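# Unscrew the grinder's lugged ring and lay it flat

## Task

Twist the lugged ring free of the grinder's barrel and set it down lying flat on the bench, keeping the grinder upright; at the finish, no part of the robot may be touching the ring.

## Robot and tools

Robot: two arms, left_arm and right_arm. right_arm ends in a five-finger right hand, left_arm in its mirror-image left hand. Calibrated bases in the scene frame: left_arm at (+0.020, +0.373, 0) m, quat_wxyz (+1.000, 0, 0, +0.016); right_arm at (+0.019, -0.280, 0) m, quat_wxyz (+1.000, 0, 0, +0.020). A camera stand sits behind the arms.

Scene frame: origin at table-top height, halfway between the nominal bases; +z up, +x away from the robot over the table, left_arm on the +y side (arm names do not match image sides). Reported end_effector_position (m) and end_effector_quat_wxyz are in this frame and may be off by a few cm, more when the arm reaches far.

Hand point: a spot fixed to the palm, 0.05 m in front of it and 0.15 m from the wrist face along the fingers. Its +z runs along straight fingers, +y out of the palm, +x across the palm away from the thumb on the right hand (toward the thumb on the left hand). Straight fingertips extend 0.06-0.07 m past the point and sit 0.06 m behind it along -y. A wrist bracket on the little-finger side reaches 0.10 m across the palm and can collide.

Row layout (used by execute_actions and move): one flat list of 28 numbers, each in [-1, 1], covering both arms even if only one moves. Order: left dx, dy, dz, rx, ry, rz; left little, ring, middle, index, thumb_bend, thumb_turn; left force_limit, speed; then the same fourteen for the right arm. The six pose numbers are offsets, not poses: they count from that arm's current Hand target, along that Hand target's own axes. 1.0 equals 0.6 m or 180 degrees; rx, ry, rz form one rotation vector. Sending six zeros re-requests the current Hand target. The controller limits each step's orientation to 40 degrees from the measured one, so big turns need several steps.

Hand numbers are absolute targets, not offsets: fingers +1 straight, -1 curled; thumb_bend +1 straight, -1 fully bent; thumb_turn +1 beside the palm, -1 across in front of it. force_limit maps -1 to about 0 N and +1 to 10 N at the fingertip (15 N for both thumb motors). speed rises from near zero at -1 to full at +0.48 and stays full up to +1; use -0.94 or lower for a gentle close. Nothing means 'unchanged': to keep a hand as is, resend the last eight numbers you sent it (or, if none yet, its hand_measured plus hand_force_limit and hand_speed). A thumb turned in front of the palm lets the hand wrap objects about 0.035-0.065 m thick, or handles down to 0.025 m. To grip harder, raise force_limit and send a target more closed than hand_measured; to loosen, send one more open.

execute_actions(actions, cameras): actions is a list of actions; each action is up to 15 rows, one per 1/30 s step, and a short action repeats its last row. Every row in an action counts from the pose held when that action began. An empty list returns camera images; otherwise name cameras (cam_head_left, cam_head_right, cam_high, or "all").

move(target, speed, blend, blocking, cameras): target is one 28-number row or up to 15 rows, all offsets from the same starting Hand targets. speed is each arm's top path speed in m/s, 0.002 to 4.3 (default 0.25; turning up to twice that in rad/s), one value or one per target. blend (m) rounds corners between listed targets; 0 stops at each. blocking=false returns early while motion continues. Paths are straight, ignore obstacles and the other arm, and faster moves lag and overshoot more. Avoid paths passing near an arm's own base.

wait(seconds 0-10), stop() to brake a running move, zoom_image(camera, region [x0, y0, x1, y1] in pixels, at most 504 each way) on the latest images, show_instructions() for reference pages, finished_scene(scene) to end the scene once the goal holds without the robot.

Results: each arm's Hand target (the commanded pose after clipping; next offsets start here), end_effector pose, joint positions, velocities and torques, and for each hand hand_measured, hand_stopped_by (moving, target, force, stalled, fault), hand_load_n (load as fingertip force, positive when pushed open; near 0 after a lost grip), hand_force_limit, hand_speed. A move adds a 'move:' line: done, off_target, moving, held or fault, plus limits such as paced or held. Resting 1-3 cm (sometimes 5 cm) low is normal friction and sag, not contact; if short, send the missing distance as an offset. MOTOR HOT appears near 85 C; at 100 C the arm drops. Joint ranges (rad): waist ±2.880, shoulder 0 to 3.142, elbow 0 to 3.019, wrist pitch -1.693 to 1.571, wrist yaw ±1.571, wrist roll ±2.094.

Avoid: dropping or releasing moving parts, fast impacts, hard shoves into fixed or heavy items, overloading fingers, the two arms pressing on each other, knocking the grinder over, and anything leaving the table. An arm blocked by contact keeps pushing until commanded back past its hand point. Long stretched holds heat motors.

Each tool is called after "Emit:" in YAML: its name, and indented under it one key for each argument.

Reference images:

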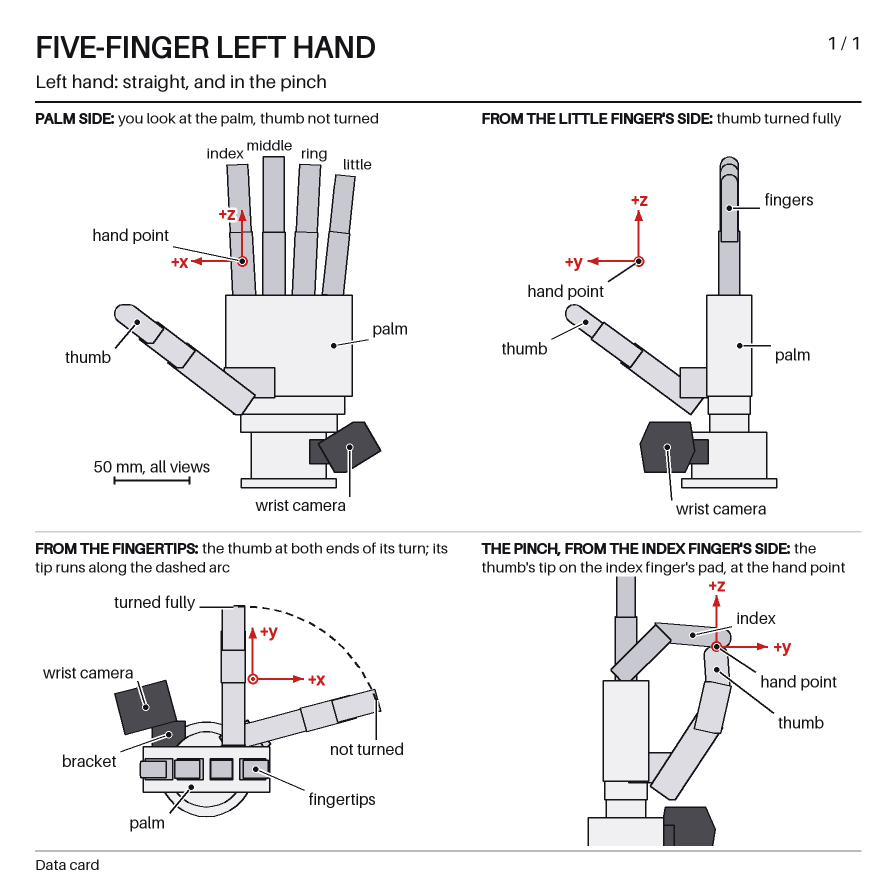

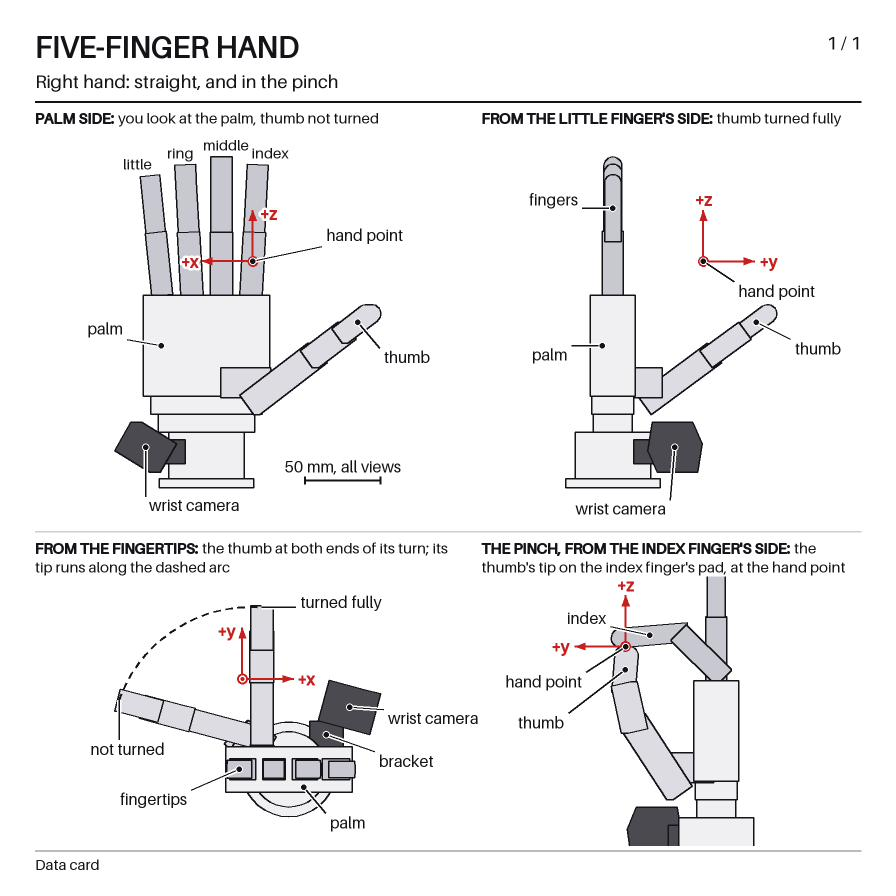

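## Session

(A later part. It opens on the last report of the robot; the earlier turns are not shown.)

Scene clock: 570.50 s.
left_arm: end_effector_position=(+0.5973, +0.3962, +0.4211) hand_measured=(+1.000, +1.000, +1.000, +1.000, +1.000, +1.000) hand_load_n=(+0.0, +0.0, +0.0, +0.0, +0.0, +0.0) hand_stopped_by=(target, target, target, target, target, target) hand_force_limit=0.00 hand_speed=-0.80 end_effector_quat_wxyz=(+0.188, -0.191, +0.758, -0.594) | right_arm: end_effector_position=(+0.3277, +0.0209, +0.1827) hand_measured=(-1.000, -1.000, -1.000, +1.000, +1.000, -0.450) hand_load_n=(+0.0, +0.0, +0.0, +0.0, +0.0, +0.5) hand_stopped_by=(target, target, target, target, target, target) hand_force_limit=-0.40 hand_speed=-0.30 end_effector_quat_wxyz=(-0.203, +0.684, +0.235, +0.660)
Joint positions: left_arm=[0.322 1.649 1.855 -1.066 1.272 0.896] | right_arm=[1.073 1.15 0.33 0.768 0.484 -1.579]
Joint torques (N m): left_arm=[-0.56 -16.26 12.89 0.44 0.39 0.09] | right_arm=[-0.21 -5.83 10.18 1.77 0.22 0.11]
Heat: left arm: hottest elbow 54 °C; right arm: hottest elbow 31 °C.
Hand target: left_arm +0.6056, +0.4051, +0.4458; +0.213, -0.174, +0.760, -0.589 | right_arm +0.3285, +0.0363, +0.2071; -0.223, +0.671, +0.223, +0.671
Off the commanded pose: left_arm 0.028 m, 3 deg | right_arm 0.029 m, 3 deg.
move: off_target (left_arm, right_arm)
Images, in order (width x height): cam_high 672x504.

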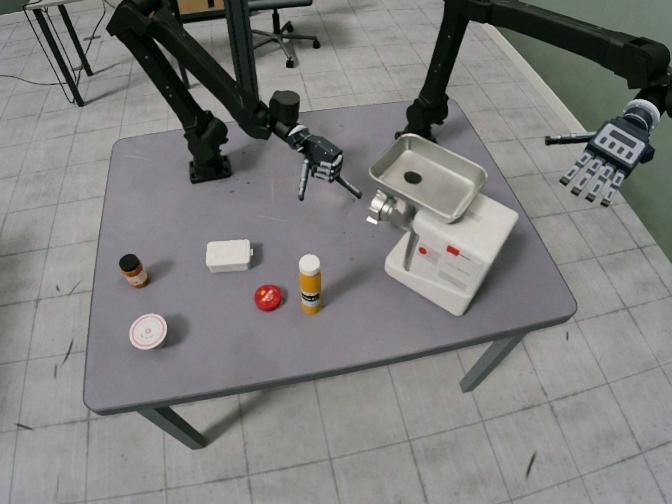

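Emit:
move:
  target: [0,0,0,0,0,0,1,1,1,1,1,1,0,-0.8,0.005,0.0183,0.08,0,0,0,-1,-1,-1,1,1,-0.45,-0.4,-0.3]
  speed: 0.12

Scene clock: 572.00 s.
left_arm: end_effector_position=(+0.5973, +0.3962, +0.4211) hand_measured=(+1.000, +1.000, +1.000, +1.000, +1.000, +1.000) hand_load_n=(+0.0, +0.0, +0.0, +0.0, +0.0, +0.0) hand_stopped_by=(target, target, target, target, target, target) hand_force_limit=0.00 hand_speed=-0.80 end_effector_quat_wxyz=(+0.188, -0.191, +0.758, -0.594) | right_arm: end_effector_position=(+0.3594, +0.0441, +0.1887) hand_measured=(-1.000, -1.000, -1.000, +1.000, +1.000, -0.450) hand_load_n=(+0.0, +0.0, +0.0, -0.5, +0.0, +0.5) hand_stopped_by=(target, target, target, target, target, target) hand_force_limit=-0.40 hand_speed=-0.30 end_effector_quat_wxyz=(-0.212, +0.683, +0.241, +0.657)
Joint positions: left_arm=[0.322 1.649 1.855 -1.066 1.272 0.896] | right_arm=[1.001 1.237 0.417 0.768 0.389 -1.579]
Joint torques (N m): left_arm=[-0.56 -16.32 12.94 0.54 0.42 0.11] | right_arm=[-2.08 -4.37 10.93 2.67 -0.11 0.1]
Heat: left arm: hottest elbow 54 °C; right arm: hottest elbow 31 °C.
Hand target: left_arm +0.6056, +0.4051, +0.4458; +0.213, -0.174, +0.760, -0.589 | right_arm +0.3735, +0.0563, +0.2100; -0.223, +0.671, +0.223, +0.671
Off the commanded pose: left_arm 0.028 m, 3 deg | right_arm 0.028 m, 3 deg.
move: off_target (left_arm, right_arm)

Emit:
move:
  target:
    - [0,0,0,0,0,0,1,1,1,1,1,1,0,-0.8,-0.0087,-0.0358,-0.003,0,0,0,-1,-1,-1,1,1,-0.45,-0.4,-0.3]
    - [0,0,0,0,0,0,1,1,1,1,1,1,0,-0.8,-0.0185,-0.0735,-0.003,0,0,0,-1,-1,-1,1,1,-0.45,-0.4,-0.3]
    - [0,0,0,0,0,0,1,1,1,1,1,1,0,-0.8,-0.0503,-0.1047,-0.003,0,0,0,-1,-1,-1,1,1,-0.45,-0.4,-0.3]
    - [0,0,0,0,0,0,1,1,1,1,1,1,0,-0.8,-0.0915,-0.1207,-0.003,0,0,0,-1,-1,-1,1,1,-0.45,-0.4,-0.3]
    - [0,0,0,0,0,0,1,1,1,1,1,1,0,-0.8,-0.1292,-0.1175,-0.003,0,0,0,-1,-1,-1,1,1,-0.45,-0.4,-0.3]
    - [0,0,0,0,0,0,1,1,1,1,1,1,0,-0.8,-0.1603,-0.0957,-0.003,0,0,0,-1,-1,-1,1,1,-0.45,-0.4,-0.3]
  speed: 0.08
  blend: [0.009,0.009,0.009,0.009,0.009,0]
  cameras: ["cam_high","cam_head_left"]

Emit:
zoom_image:
  camera: "cam_high"
  region: [340, 164, 420, 244]

Emit:
zoom_image:
  camera: "cam_head_left"
  region: [240, 270, 310, 340]

Scene clock: 575.50 s.
left_arm: end_effector_position=(+0.5973, +0.3962, +0.4211) hand_measured=(+1.000, +1.000, +1.000, +1.000, +1.000, +1.000) hand_load_n=(+0.0, -0.5, +0.0, +0.0, +0.0, +0.0) hand_stopped_by=(target, target, target, target, target, target) hand_force_limit=0.00 hand_speed=-0.80 end_effector_quat_wxyz=(+0.188, -0.191, +0.758, -0.594) | right_arm: end_effector_position=(+0.3317, +0.1066, +0.1176) hand_measured=(-1.000, -1.000, -1.000, +1.000, +1.000, -0.450) hand_load_n=(+0.0, +0.5, +0.0, +0.0, +0.0, +0.5) hand_stopped_by=(target, target, target, target, target, target) hand_force_limit=-0.40 hand_speed=-0.30 end_effector_quat_wxyz=(-0.226, +0.669, +0.230, +0.669)
Joint positions: left_arm=[0.322 1.649 1.855 -1.066 1.272 0.896] | right_arm=[1.163 1.651 0.468 1.181 0.548 -1.576]
Joint torques (N m): left_arm=[-0.03 -16.38 12.9 0.51 0.39 0.11] | right_arm=[-2.37 -7.88 4.4 2.67 -0.05 0.09]
Heat: left arm: hottest elbow 54 °C; right arm: hottest elbow 31 °C.
Hand target: left_arm +0.6056, +0.4051, +0.4458; +0.213, -0.174, +0.760, -0.589 | right_arm +0.3377, +0.1011, +0.1139; -0.223, +0.671, +0.223, +0.671
Off the commanded pose: left_arm 0.028 m, 3 deg | right_arm 0.009 m, 1 deg.
move: off_target (left_arm)
Images, in order (width x height): cam_head_left 672x504, cam_high 672x504.

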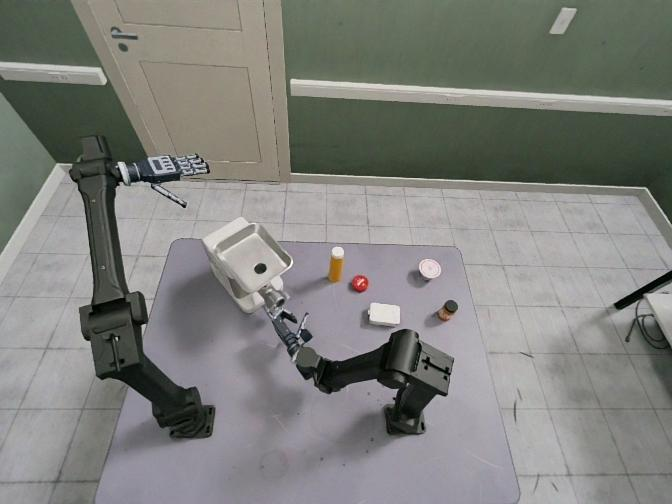

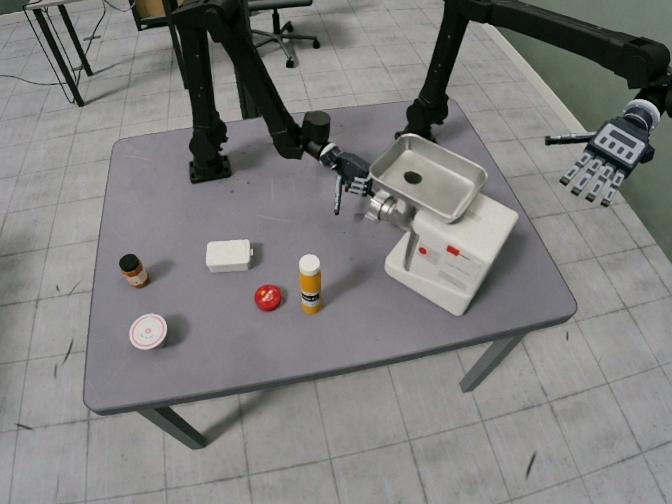

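Scaled by 6.300 from the camera's 672x504 image, which has a finer 960x720 frame.

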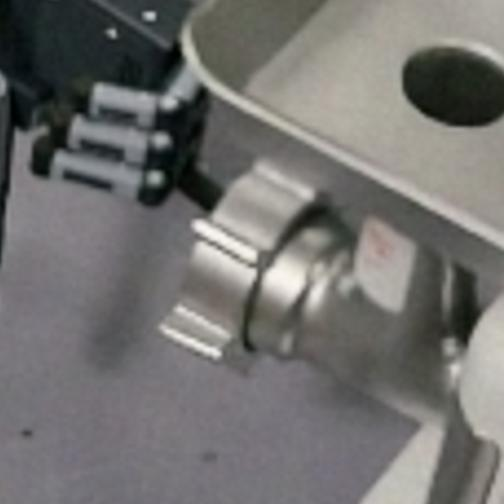

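Scaled by 7.200 from the camera's 672x504 image, which has a finer 960x720 frame.

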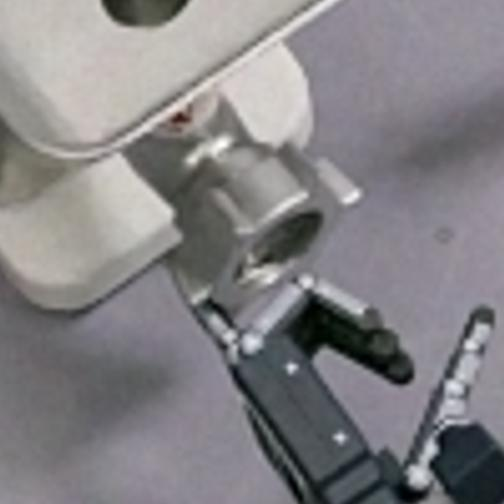

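Emit:
move:
  target:
    - [0,0,0,0,0,0,1,1,1,1,1,1,0,-0.8,-0.0148,0.0282,0,0,0,0,-1,-1,-1,1,1,-0.45,-0.4,-0.3]
    - [0,0,0,0,0,0,1,1,1,1,1,1,0,-0.8,-0.0148,0.0662,0,0,0,0,-1,-1,-1,1,1,-0.45,-0.4,-0.3]
    - [0,0,0,0,0,0,1,1,1,1,1,1,0,-0.8,0.0042,0.099,0,0,0,0,-1,-1,-1,1,1,-0.45,-0.4,-0.3]
    - [0,0,0,0,0,0,1,1,1,1,1,1,0,-0.8,0.031,0.1162,0,0,0,0,-1,-1,-1,1,1,-0.45,-0.4,-0.3]
    - [0,0,0,0,0,0,1,1,1,1,1,1,0,-0.8,0.0768,0.1205,0,0,0,0,-1,-1,-1,1,1,-0.45,-0.4,-0.3]
    - [0,0,0,0,0,0,1,1,1,1,1,1,0,-0.8,0.1068,0.1172,0,0,0,0,-1,-1,-1,1,1,-0.45,-0.4,-0.3]
  speed: 0.08
  blend: [0.009,0.009,0.009,0.009,0.009,0]
  cameras: ["cam_high","cam_head_left"]

Emit:
zoom_image:
  camera: "cam_high"
  region: [340, 164, 420, 244]

Emit:
zoom_image:
  camera: "cam_head_left"
  region: [240, 270, 310, 340]

Scene clock: 578.77 s.
left_arm: end_effector_position=(+0.5973, +0.3962, +0.4211) hand_measured=(+1.000, +1.000, +1.000, +1.000, +1.000, +1.000) hand_load_n=(+0.0, +0.0, -0.5, +0.0, +0.0, +0.0) hand_stopped_by=(target, target, target, target, target, target) hand_force_limit=0.00 hand_speed=-0.80 end_effector_quat_wxyz=(+0.188, -0.191, +0.758, -0.594) | right_arm: end_effector_position=(+0.3730, +0.0368, +0.1574) hand_measured=(-1.000, -1.000, -1.000, +1.000, +1.000, -0.450) hand_load_n=(+0.0, +0.0, +0.0, +0.0, +0.0, +0.5) hand_stopped_by=(target, target, target, target, target, target) hand_force_limit=-0.40 hand_speed=-0.30 end_effector_quat_wxyz=(-0.212, +0.682, +0.235, +0.659)
Joint positions: left_arm=[0.322 1.649 1.855 -1.066 1.272 0.896] | right_arm=[0.953 1.363 0.386 0.932 0.351 -1.576]
Joint torques (N m): left_arm=[-0.21 -15.91 13 0.38 0.41 0.11] | right_arm=[-1.38 -8.23 8.5 1.85 -0.06 0.07]
Heat: left arm: hottest elbow 54 °C; right arm: hottest elbow 31 °C.
Hand target: left_arm +0.6056, +0.4051, +0.4458; +0.213, -0.174, +0.760, -0.589 | right_arm +0.3798, +0.0449, +0.1779; -0.223, +0.671, +0.223, +0.671
Off the commanded pose: left_arm 0.028 m, 3 deg | right_arm 0.023 m, 3 deg.
move: off_target (left_arm, right_arm)
Images, in order (width x height): cam_head_left 672x504, cam_high 672x504.

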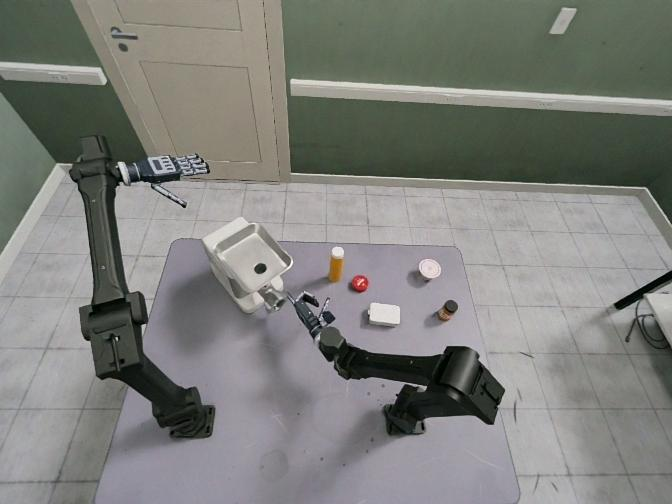

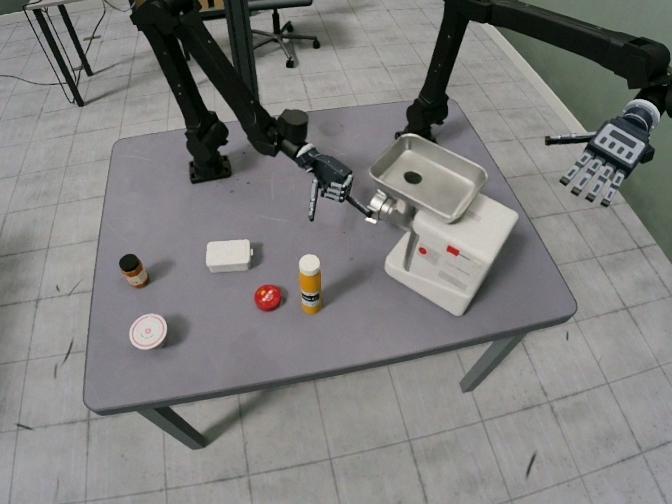

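Scaled by 6.300 from the camera's 672x504 image, which has a finer 960x720 frame.

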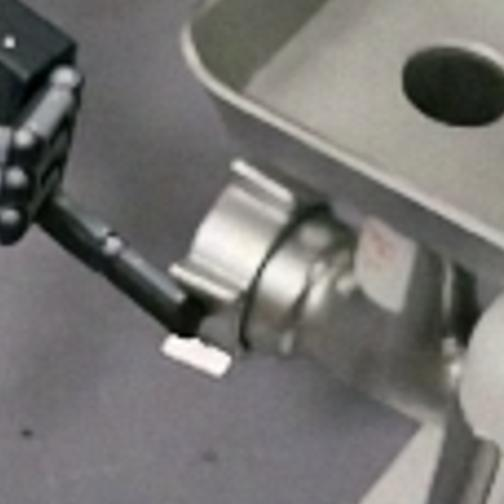

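Scaled by 7.200 from the camera's 672x504 image, which has a finer 960x720 frame.

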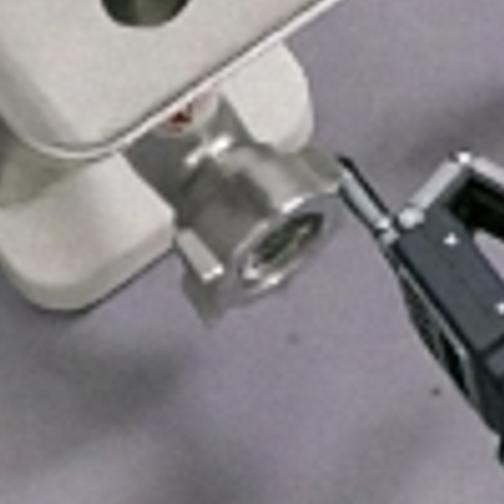

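Emit:
move:
  target:
    - [0,0,0,0,0,0,1,1,1,1,1,1,0,-0.8,0.0368,-0.005,0,0,0,0,-1,-1,-1,1,1,-0.45,-0.4,-0.3]
    - [0,0,0,0,0,0,1,1,1,1,1,1,0,-0.8,0.0568,-0.0317,0,0,0,0,-1,-1,-1,1,1,-0.45,-0.4,-0.3]
    - [0,0,0,0,0,0,1,1,1,1,1,1,0,-0.8,0.0618,-0.0683,0,0,0,0,-1,-1,-1,1,1,-0.45,-0.4,-0.3]
    - [0,0,0,0,0,0,1,1,1,1,1,1,0,-0.8,0.0452,-0.1017,0,0,0,0,-1,-1,-1,1,1,-0.45,-0.4,-0.3]
  speed: 0.07
  blend: [0.009,0.009,0.009,0]
  cameras: ["cam_high","cam_head_left"]

Emit:
zoom_image:
  camera: "cam_high"
  region: [340, 164, 420, 244]

Emit:
zoom_image:
  camera: "cam_head_left"
  region: [240, 270, 310, 340]

Scene clock: 581.23 s.
left_arm: end_effector_position=(+0.5973, +0.3962, +0.4211) hand_measured=(+1.000, +1.000, +1.000, +1.000, +1.000, +1.000) hand_load_n=(+0.0, +0.0, +0.0, +0.5, +0.0, +0.0) hand_stopped_by=(target, target, target, target, target, target) hand_force_limit=0.00 hand_speed=-0.80 end_effector_quat_wxyz=(+0.188, -0.191, +0.758, -0.594) | right_arm: end_effector_position=(+0.3434, +0.0724, +0.1946) hand_measured=(-1.000, -1.000, -1.000, +1.000, +1.000, -0.450) hand_load_n=(+0.0, +0.0, +0.0, -1.5, +0.0, +0.5) hand_stopped_by=(target, target, target, target, target, target) hand_force_limit=-0.40 hand_speed=-0.30 end_effector_quat_wxyz=(-0.208, +0.679, +0.225, +0.668)
Joint positions: left_arm=[0.322 1.649 1.855 -1.066 1.272 0.896] | right_arm=[1.104 1.302 0.468 0.808 0.524 -1.576]
Joint torques (N m): left_arm=[-0.26 -16.32 12.97 0.47 0.39 0.1] | right_arm=[0.21 -4.48 10.21 2.21 -0.02 0.08]
Heat: left arm: hottest elbow 54 °C; right arm: hottest elbow 31 °C.
Hand target: left_arm +0.6056, +0.4051, +0.4458; +0.213, -0.174, +0.760, -0.589 | right_arm +0.3432, +0.0939, +0.2051; -0.223, +0.671, +0.223, +0.671
Off the commanded pose: left_arm 0.028 m, 3 deg | right_arm 0.024 m, 2 deg.
move: off_target (left_arm, right_arm)
Images, in order (width x height): cam_head_left 672x504, cam_high 672x504.

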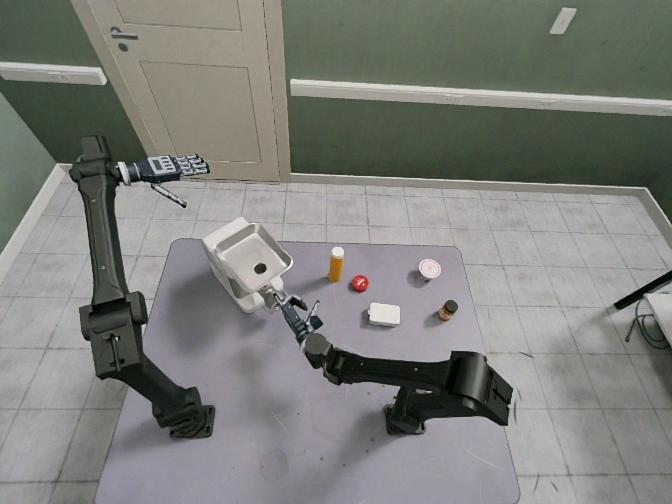

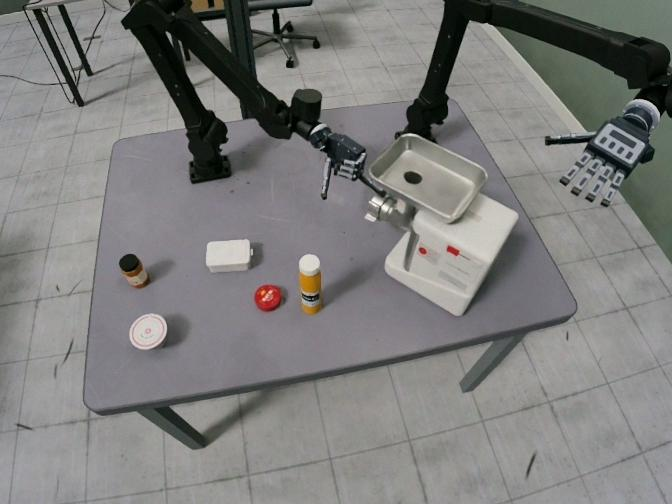

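Scaled by 6.300 from the camera's 672x504 image, which has a finer 960x720 frame.

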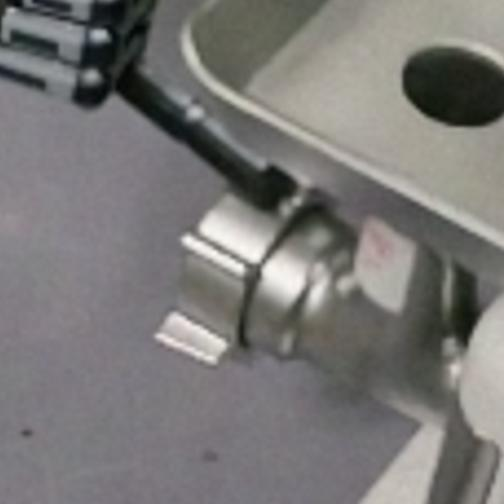

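Scaled by 7.200 from the camera's 672x504 image, which has a finer 960x720 frame.

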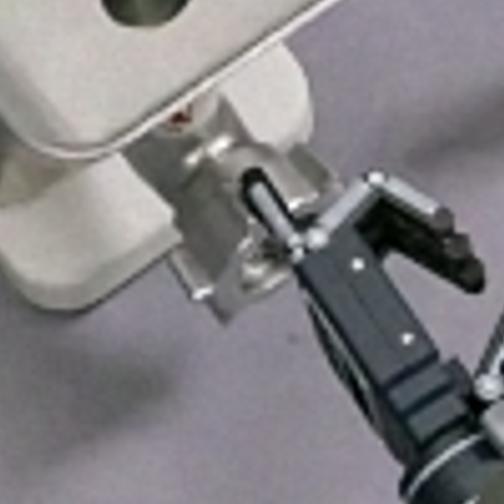

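Emit:
move:
  target:
    - [0,0,0,0,0,0,1,1,1,1,1,1,0,-0.8,-0.0393,-0.0242,-0.0067,0,0,0,-1,-1,-1,1,1,-0.45,-0.4,-0.3]
    - [0,0,0,0,0,0,1,1,1,1,1,1,0,-0.8,-0.0833,-0.0402,-0.0067,0,0,0,-1,-1,-1,1,1,-0.45,-0.4,-0.3]
    - [0,0,0,0,0,0,1,1,1,1,1,1,0,-0.8,-0.121,-0.037,-0.0067,0,0,0,-1,-1,-1,1,1,-0.45,-0.4,-0.3]
    - [0,0,0,0,0,0,1,1,1,1,1,1,0,-0.8,-0.1522,-0.0152,-0.0067,0,0,0,-1,-1,-1,1,1,-0.45,-0.4,-0.3]
    - [0,0,0,0,0,0,1,1,1,1,1,1,0,-0.8,-0.1682,0.0192,-0.0067,0,0,0,-1,-1,-1,1,1,-0.45,-0.4,-0.3]
    - [0,0,0,0,0,0,1,1,1,1,1,1,0,-0.8,-0.165,0.057,-0.0067,0,0,0,-1,-1,-1,1,1,-0.45,-0.4,-0.3]
  speed: 0.08
  blend: [0.009,0.009,0.009,0.009,0.009,0]
  cameras: ["cam_high","cam_head_left"]

Emit:
zoom_image:
  camera: "cam_high"
  region: [340, 164, 420, 244]

Emit:
zoom_image:
  camera: "cam_head_left"
  region: [240, 270, 310, 340]

Scene clock: 584.47 s.
left_arm: end_effector_position=(+0.5973, +0.3962, +0.4211) hand_measured=(+1.000, +1.000, +1.000, +1.000, +1.000, +1.000) hand_load_n=(+0.0, +0.0, +0.0, +0.0, +0.0, -0.5) hand_stopped_by=(target, target, target, target, target, target) hand_force_limit=0.00 hand_speed=-0.80 end_effector_quat_wxyz=(+0.188, -0.191, +0.758, -0.594) | right_arm: end_effector_position=(+0.3560, +0.0679, +0.1015) hand_measured=(-1.000, -1.000, -1.000, +1.000, +1.000, -0.450) hand_load_n=(+0.0, +0.0, +0.0, +0.0, +0.0, +0.5) hand_stopped_by=(target, target, target, target, target, target) hand_force_limit=-0.40 hand_speed=-0.30 end_effector_quat_wxyz=(-0.220, +0.675, +0.233, +0.665)
Joint positions: left_arm=[0.322 1.649 1.855 -1.066 1.272 0.896] | right_arm=[1.048 1.665 0.401 1.243 0.437 -1.574]
Joint torques (N m): left_arm=[-0.21 -16.32 12.97 0.51 0.42 0.11] | right_arm=[-2.08 -8.88 3.92 2.81 -0.1 0.08]
Heat: left arm: hottest elbow 54 °C; right arm: hottest elbow 31 °C.
Hand target: left_arm +0.6056, +0.4051, +0.4458; +0.213, -0.174, +0.760, -0.589 | right_arm +0.3605, +0.0639, +0.1061; -0.223, +0.671, +0.223, +0.671
Off the commanded pose: left_arm 0.028 m, 3 deg | right_arm 0.007 m, 1 deg.
move: off_target (left_arm)
Images, in order (width x height): cam_head_left 672x504, cam_high 672x504.

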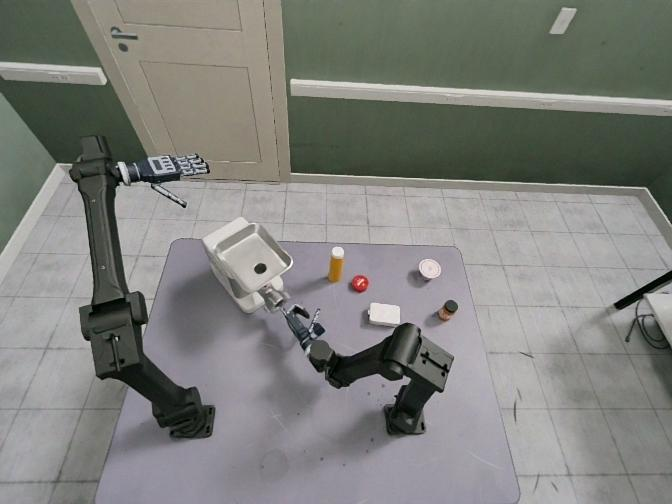

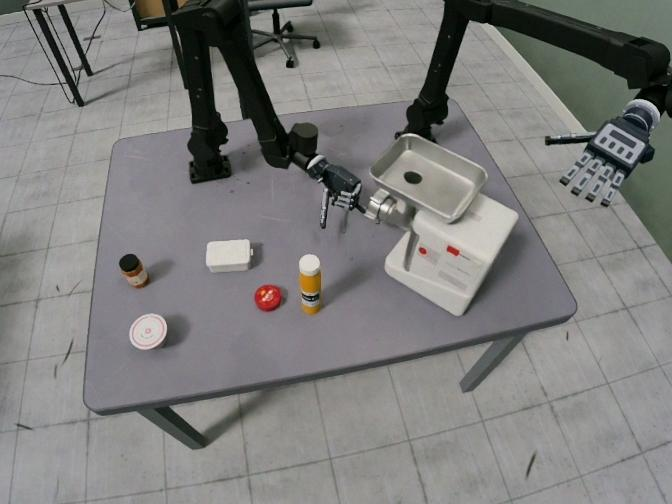

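Scaled by 6.300 from the camera's 672x504 image, which has a finer 960x720 frame.

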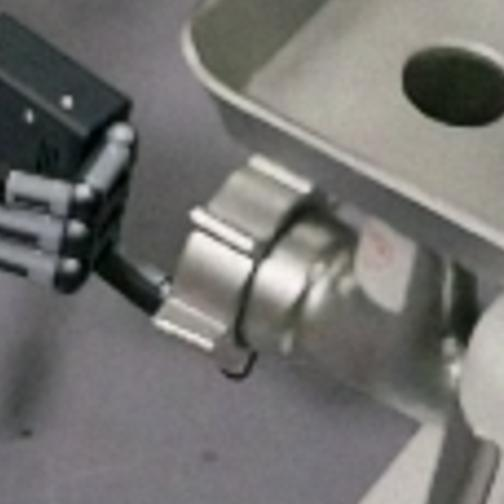

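Scaled by 7.200 from the camera's 672x504 image, which has a finer 960x720 frame.

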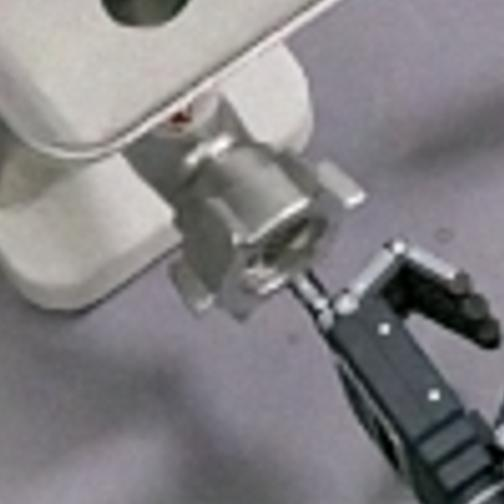

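Emit:
zoom_image:
  camera: "cam_high"
  region: [362, 184, 402, 224]

Emit:
zoom_image:
  camera: "cam_head_left"
  region: [255, 280, 305, 330]

Scaled by 12.600 from the camera's 672x504 image, which has a finer 960x720 frame.

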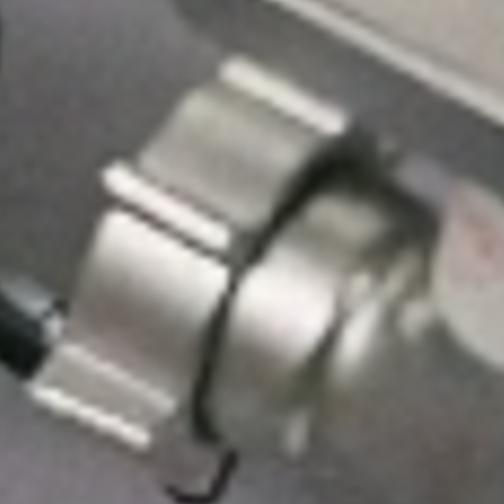

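Scaled by 10.080 from the camera's 672x504 image, which has a finer 960x720 frame.

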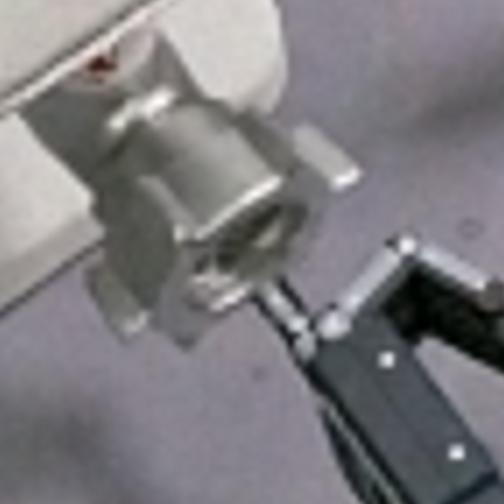

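Emit:
move:
  target:
    - [0,0,0,0,0,0,1,1,1,1,1,1,0,-0.8,-0.05,0,0,0,0,0,-1,-1,-1,1,1,-0.45,-0.4,-0.3]
    - [0,0,0,0,0,0,1,1,1,1,1,1,0,-0.8,-0.05,0,-0.1,0,0,0,-1,-1,-1,1,1,-0.45,-0.4,-0.3]
  speed: 0.12
  cameras: ["cam_high","cam_head_left"]

Emit:
zoom_image:
  camera: "cam_high"
  region: [362, 184, 402, 224]

Emit:
zoom_image:
  camera: "cam_head_left"
  region: [255, 280, 305, 330]

Scene clock: 588.13 s.
left_arm: end_effector_position=(+0.5973, +0.3962, +0.4211) hand_measured=(+1.000, +1.000, +1.000, +1.000, +1.000, +1.000) hand_load_n=(+0.0, +0.0, +0.0, +0.0, +0.0, +0.0) hand_stopped_by=(target, target, target, target, target, target) hand_force_limit=0.00 hand_speed=-0.80 end_effector_quat_wxyz=(+0.188, -0.191, +0.758, -0.594) | right_arm: end_effector_position=(+0.3176, +0.0242, +0.0670) hand_measured=(-1.000, -1.000, -1.000, +1.000, +1.000, -0.450) hand_load_n=(+0.0, +0.0, +0.0, +0.0, +0.0, +0.0) hand_stopped_by=(target, target, target, target, target, target) hand_force_limit=-0.40 hand_speed=-0.30 end_effector_quat_wxyz=(-0.210, +0.679, +0.228, +0.665)
Joint positions: left_arm=[0.322 1.649 1.855 -1.066 1.272 0.896] | right_arm=[1.113 1.787 0.264 1.493 0.525 -1.574]
Joint torques (N m): left_arm=[-0.32 -16.56 12.92 0.51 0.41 0.11] | right_arm=[-0.15 -9.52 1.69 2.61 0.2 0.08]
Heat: left arm: hottest elbow 54 °C; right arm: hottest elbow 31 °C.
Hand target: left_arm +0.6056, +0.4051, +0.4458; +0.213, -0.174, +0.760, -0.589 | right_arm +0.3124, +0.0280, +0.0760; -0.223, +0.671, +0.223, +0.671
Off the commanded pose: left_arm 0.028 m, 3 deg | right_arm 0.011 m, 2 deg.
move: off_target (left_arm, right_arm)
Images, in order (width x height): cam_head_left 672x504, cam_high 672x504.

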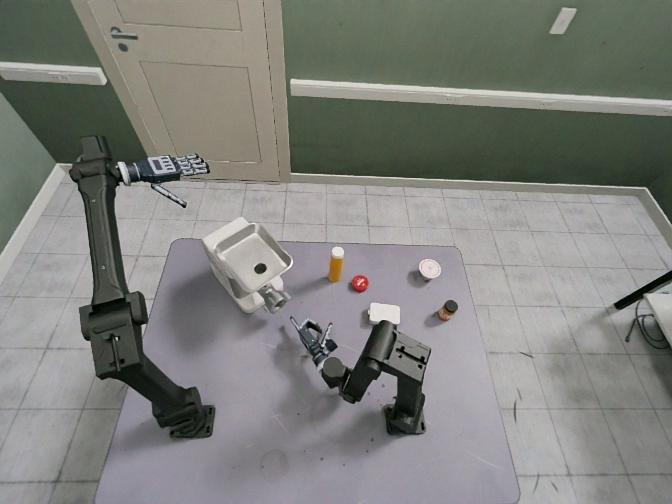

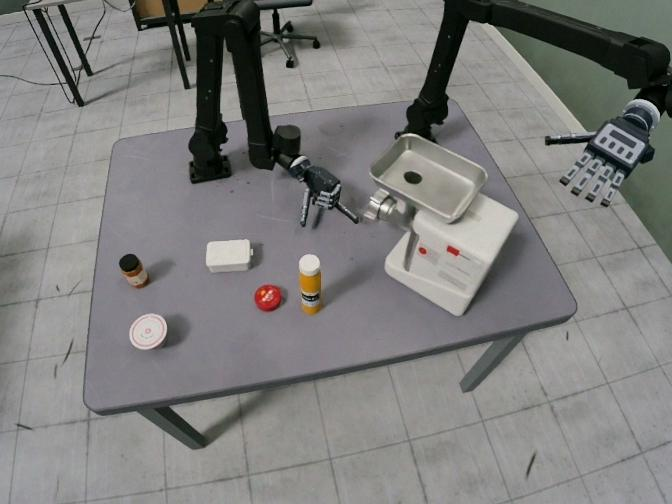

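Scaled by 12.600 from the camera's 672x504 image, which has a finer 960x720 frame.

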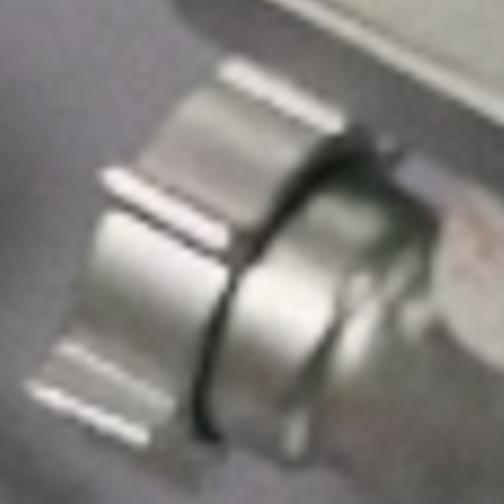

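Scaled by 10.080 from the camera's 672x504 image, which has a finer 960x720 frame.

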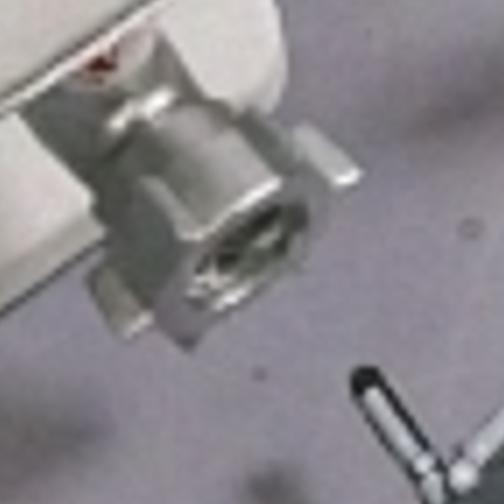

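Emit:
move:
  target: [0,0,0,0,0,0,1,1,1,1,1,1,0,-0.8,0.11,-0.1287,0.0513,0.2949,0.0285,0.0565,-1,-1,0.5,-1,1,-0.45,-0.4,-0.3]
  speed: 0.2

Scene clock: 592.20 s.
left_arm: end_effector_position=(+0.5973, +0.3962, +0.4211) hand_measured=(+1.000, +1.000, +1.000, +1.000, +1.000, +1.000) hand_load_n=(+0.0, +0.0, -0.5, +0.0, +0.0, +0.0) hand_stopped_by=(target, target, target, target, target, target) hand_force_limit=0.00 hand_speed=-0.80 end_effector_quat_wxyz=(+0.188, -0.191, +0.758, -0.594) | right_arm: end_effector_position=(+0.2785, +0.1053, +0.1358) hand_measured=(-1.000, -1.000, +0.500, -1.000, +1.000, -0.450) hand_load_n=(+0.0, +0.0, +0.0, +0.0, +0.0, +0.5) hand_stopped_by=(target, target, target, target, target, target) hand_force_limit=-0.40 hand_speed=-0.30 end_effector_quat_wxyz=(+0.564, -0.493, -0.436, -0.498)
Joint positions: left_arm=[0.322 1.649 1.855 -1.066 1.272 0.896] | right_arm=[0.705 1.631 0.302 1.524 -0.817 -1.305]
Joint torques (N m): left_arm=[0.26 -16.56 12.92 0.44 0.4 0.12] | right_arm=[-2.26 -6.01 5.44 2.43 -0.02 0.13]
Heat: left arm: hottest elbow 54 °C; right arm: hottest elbow 30 °C.
Hand target: left_arm +0.6056, +0.4051, +0.4458; +0.213, -0.174, +0.760, -0.589 | right_arm +0.2908, +0.1083, +0.1420; +0.565, -0.488, -0.431, -0.507
Off the commanded pose: left_arm 0.028 m, 3 deg | right_arm 0.014 m, 1 deg.
move: off_target (left_arm, right_arm)

Emit:
move:
  target:
    - [0,0,0,0,0,0,1,1,1,1,1,1,0,-0.8,0.0013,0.1119,0.0758,0,0,0,-1,-1,0.5,-1,1,-0.45,-0.4,-0.3]
    - [0,0,0,0,0,0,1,1,1,1,1,1,0,-0.8,0.0013,0.1119,0.0758,0,0,0,-1,-1,0.1,-1,0.8,-0.45,-0.4,-0.85]
  speed: 0.12
  cameras: ["cam_high","cam_head_left"]

Emit:
zoom_image:
  camera: "cam_high"
  region: [362, 184, 402, 224]

Emit:
zoom_image:
  camera: "cam_head_left"
  region: [240, 270, 310, 340]

Scene clock: 595.17 s.
left_arm: end_effector_position=(+0.5973, +0.3962, +0.4211) hand_measured=(+1.000, +1.000, +1.000, +1.000, +1.000, +1.000) hand_load_n=(+0.0, +0.0, -0.5, +0.0, +0.0, +0.0) hand_stopped_by=(target, target, target, target, target, target) hand_force_limit=0.00 hand_speed=-0.80 end_effector_quat_wxyz=(+0.188, -0.191, +0.758, -0.594) | right_arm: end_effector_position=(+0.3451, +0.1497, +0.1390) hand_measured=(-1.000, -1.000, +0.252, -1.000, +0.876, -0.450) hand_load_n=(+0.0, +0.0, +6.5, +0.0, +6.5, +3.0) hand_stopped_by=(target, target, force, target, force, target) hand_force_limit=-0.40 hand_speed=-0.85 end_effector_quat_wxyz=(+0.564, -0.488, -0.436, -0.504)
Joint positions: left_arm=[0.322 1.649 1.855 -1.066 1.272 0.896] | right_arm=[0.671 1.744 0.518 1.444 -0.847 -1.292]
Joint torques (N m): left_arm=[-0.03 -16.26 12.89 0.46 0.38 0.1] | right_arm=[-1.85 -8.82 6.56 1.65 0.04 0.14]
Heat: left arm: hottest elbow 54 °C; right arm: hottest elbow 30 °C.
Hand target: left_arm +0.6056, +0.4051, +0.4458; +0.213, -0.174, +0.760, -0.589 | right_arm +0.3580, +0.1538, +0.1421; +0.565, -0.488, -0.431, -0.507
Off the commanded pose: left_arm 0.028 m, 3 deg | right_arm 0.014 m, 1 deg.
move: off_target (left_arm, right_arm); target 2's new numbers were sent with right_arm's hand 0.014 m and 1 deg from that target
Images, in order (width x height): cam_head_left 672x504, cam_high 672x504.

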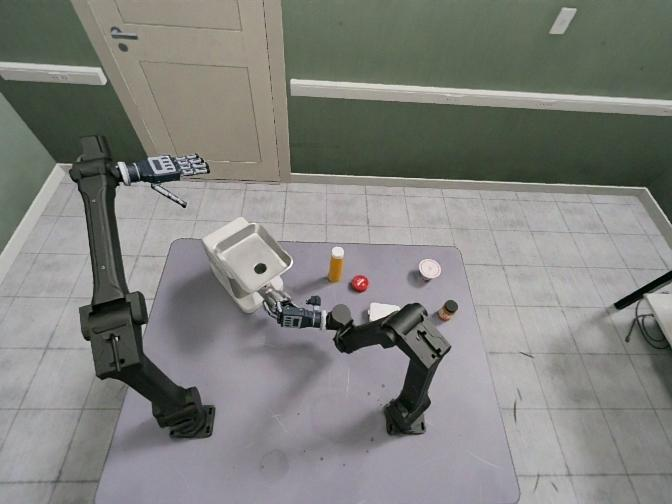

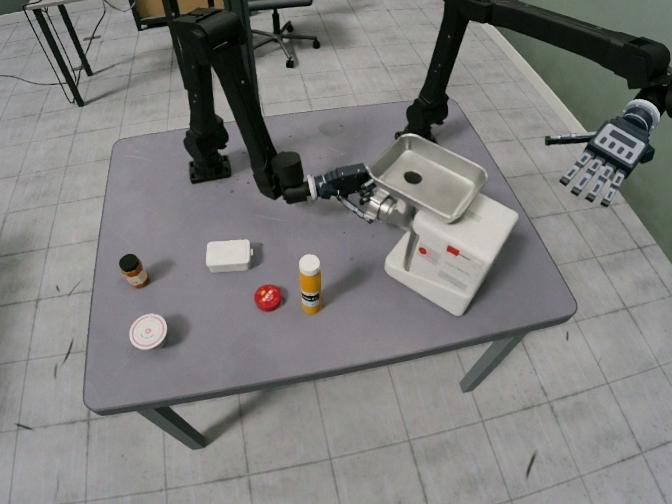

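Scaled by 12.600 from the camera's 672x504 image, which has a finer 960x720 frame.

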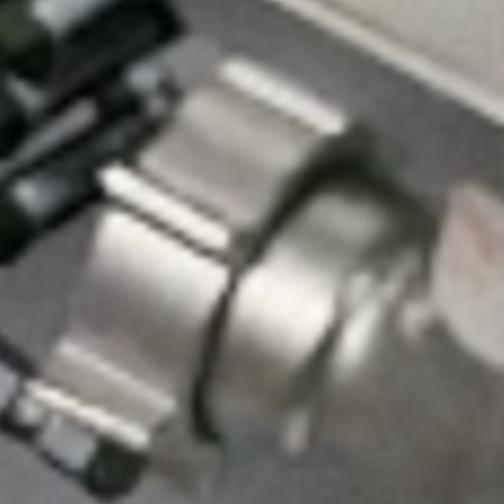

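Scaled by 7.200 from the camera's 672x504 image, which has a finer 960x720 frame.

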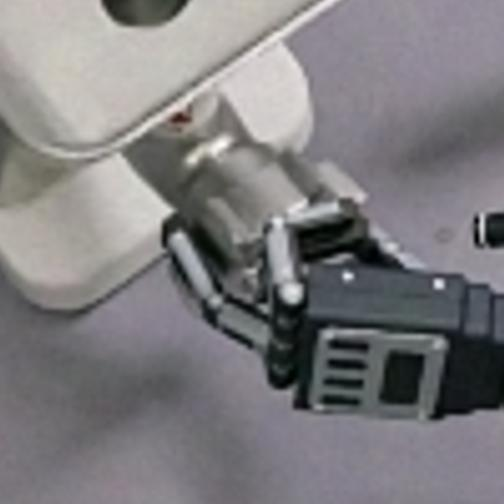

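Emit:
move:
  target: [0,0,0,0,0,0,1,1,1,1,1,1,0,-0.8,0,0,0,0,-0.1422,-0.1067,-1,-1,0.1,-1,0.8,-0.45,-0.4,-0.85]
  speed: 0.15
  cameras: ["cam_high","cam_head_left"]

Emit:
zoom_image:
  camera: "cam_high"
  region: [362, 184, 402, 224]

Scene clock: 598.20 s.
left_arm: end_effector_position=(+0.5973, +0.3962, +0.4211) hand_measured=(+1.000, +1.000, +1.000, +1.000, +1.000, +1.000) hand_load_n=(+0.0, +0.0, +0.0, +0.0, +0.0, +0.0) hand_stopped_by=(target, target, target, target, target, target) hand_force_limit=0.00 hand_speed=-0.80 end_effector_quat_wxyz=(+0.188, -0.191, +0.758, -0.594) | right_arm: end_effector_position=(+0.3505, +0.1495, +0.1367) hand_measured=(-1.000, -1.000, +0.254, -1.000, +0.876, -0.450) hand_load_n=(+0.0, +0.0, +5.5, +0.0, +3.5, +1.0) hand_stopped_by=(target, target, force, target, force, target) hand_force_limit=-0.40 hand_speed=-0.85 end_effector_quat_wxyz=(-0.368, +0.504, +0.622, +0.472)
Joint positions: left_arm=[0.322 1.649 1.855 -1.066 1.272 0.896] | right_arm=[0.719 1.421 0.602 0.421 -0.752 -2.077]
Joint torques (N m): left_arm=[-0.03 -16.26 12.97 0.46 0.42 0.11] | right_arm=[-0.91 -8.47 8.9 0.94 0.47 0.09]
Heat: left arm: hottest elbow 54 °C; right arm: hottest elbow 30 °C.
Hand target: left_arm +0.6056, +0.4051, +0.4458; +0.213, -0.174, +0.760, -0.589 | right_arm +0.3581, +0.1537, +0.1421; -0.364, +0.510, +0.620, +0.473
Off the commanded pose: left_arm 0.028 m, 3 deg | right_arm 0.010 m, 1 deg.
move: off_target (left_arm)
Images, in order (width x height): cam_head_left 672x504, cam_high 672x504.

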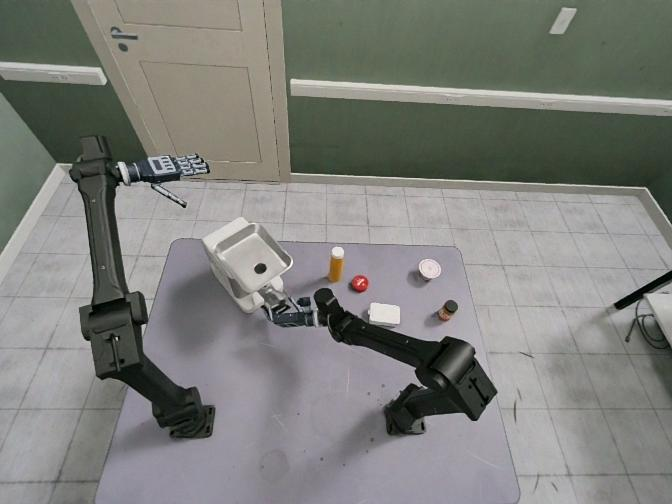

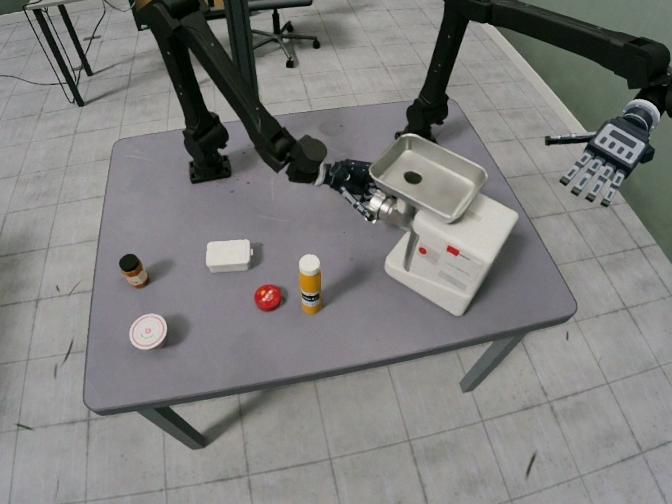

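Scaled by 12.600 from the camera's 672x504 image, which has a finer 960x720 frame.

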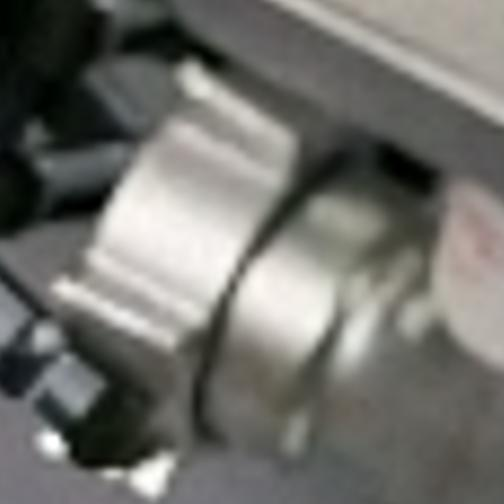

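Emit:
move:
  target: [0,0,0,0,0,0,1,1,1,1,1,1,0,-0.8,0,-0.0267,-0.02,0,0,0,-1,-1,0.1,-1,0.8,-0.45,-0.4,-0.85]
  speed: 0.05
  cameras: ["cam_high"]

Emit:
zoom_image:
  camera: "cam_high"
  region: [362, 184, 402, 224]

Scene clock: 599.30 s.
left_arm: end_effector_position=(+0.5973, +0.3962, +0.4211) hand_measured=(+1.000, +1.000, +1.000, +1.000, +1.000, +1.000) hand_load_n=(+0.0, +0.0, +0.0, +0.0, +0.0, +0.0) hand_stopped_by=(target, target, target, target, target, target) hand_force_limit=0.00 hand_speed=-0.80 end_effector_quat_wxyz=(+0.188, -0.191, +0.758, -0.594) | right_arm: end_effector_position=(+0.3482, +0.1483, +0.1385) hand_measured=(-1.000, -1.000, +0.254, -1.000, +0.874, -0.450) hand_load_n=(+0.0, +0.0, +8.5, +0.0, +4.0, +1.0) hand_stopped_by=(target, target, force, target, force, target) hand_force_limit=-0.40 hand_speed=-0.85 end_effector_quat_wxyz=(-0.364, +0.506, +0.622, +0.473)
Joint positions: left_arm=[0.322 1.649 1.855 -1.066 1.272 0.896] | right_arm=[0.726 1.406 0.596 0.413 -0.736 -2.077]
Joint torques (N m): left_arm=[-0.15 -16.26 12.96 0.39 0.4 0.11] | right_arm=[-1.03 -11.52 5.52 1.47 0.06 0.11]
Heat: left arm: hottest elbow 55 °C; right arm: hottest elbow 30 °C.
Hand target: left_arm +0.6056, +0.4051, +0.4458; +0.213, -0.174, +0.760, -0.589 | right_arm +0.3420, +0.1418, +0.1421; -0.364, +0.510, +0.619, +0.473
Off the commanded pose: left_arm 0.028 m, 3 deg | right_arm 0.010 m, 0 deg.
move: off_target (left_arm)
Images, in order (width x height): cam_high 672x504.

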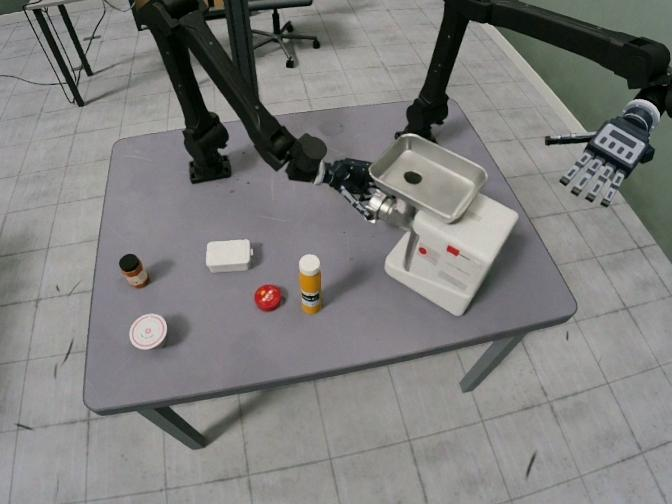

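Scaled by 12.600 from the camera's 672x504 image, which has a finer 960x720 frame.

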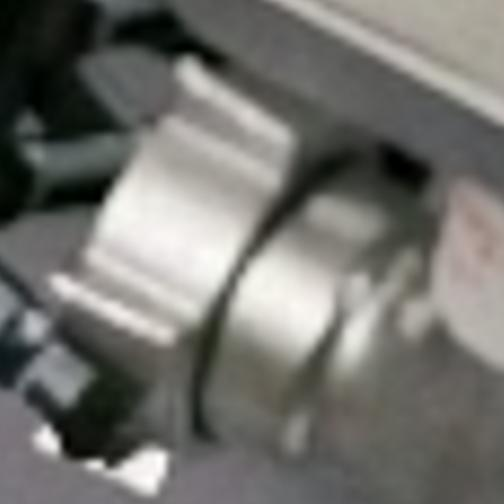

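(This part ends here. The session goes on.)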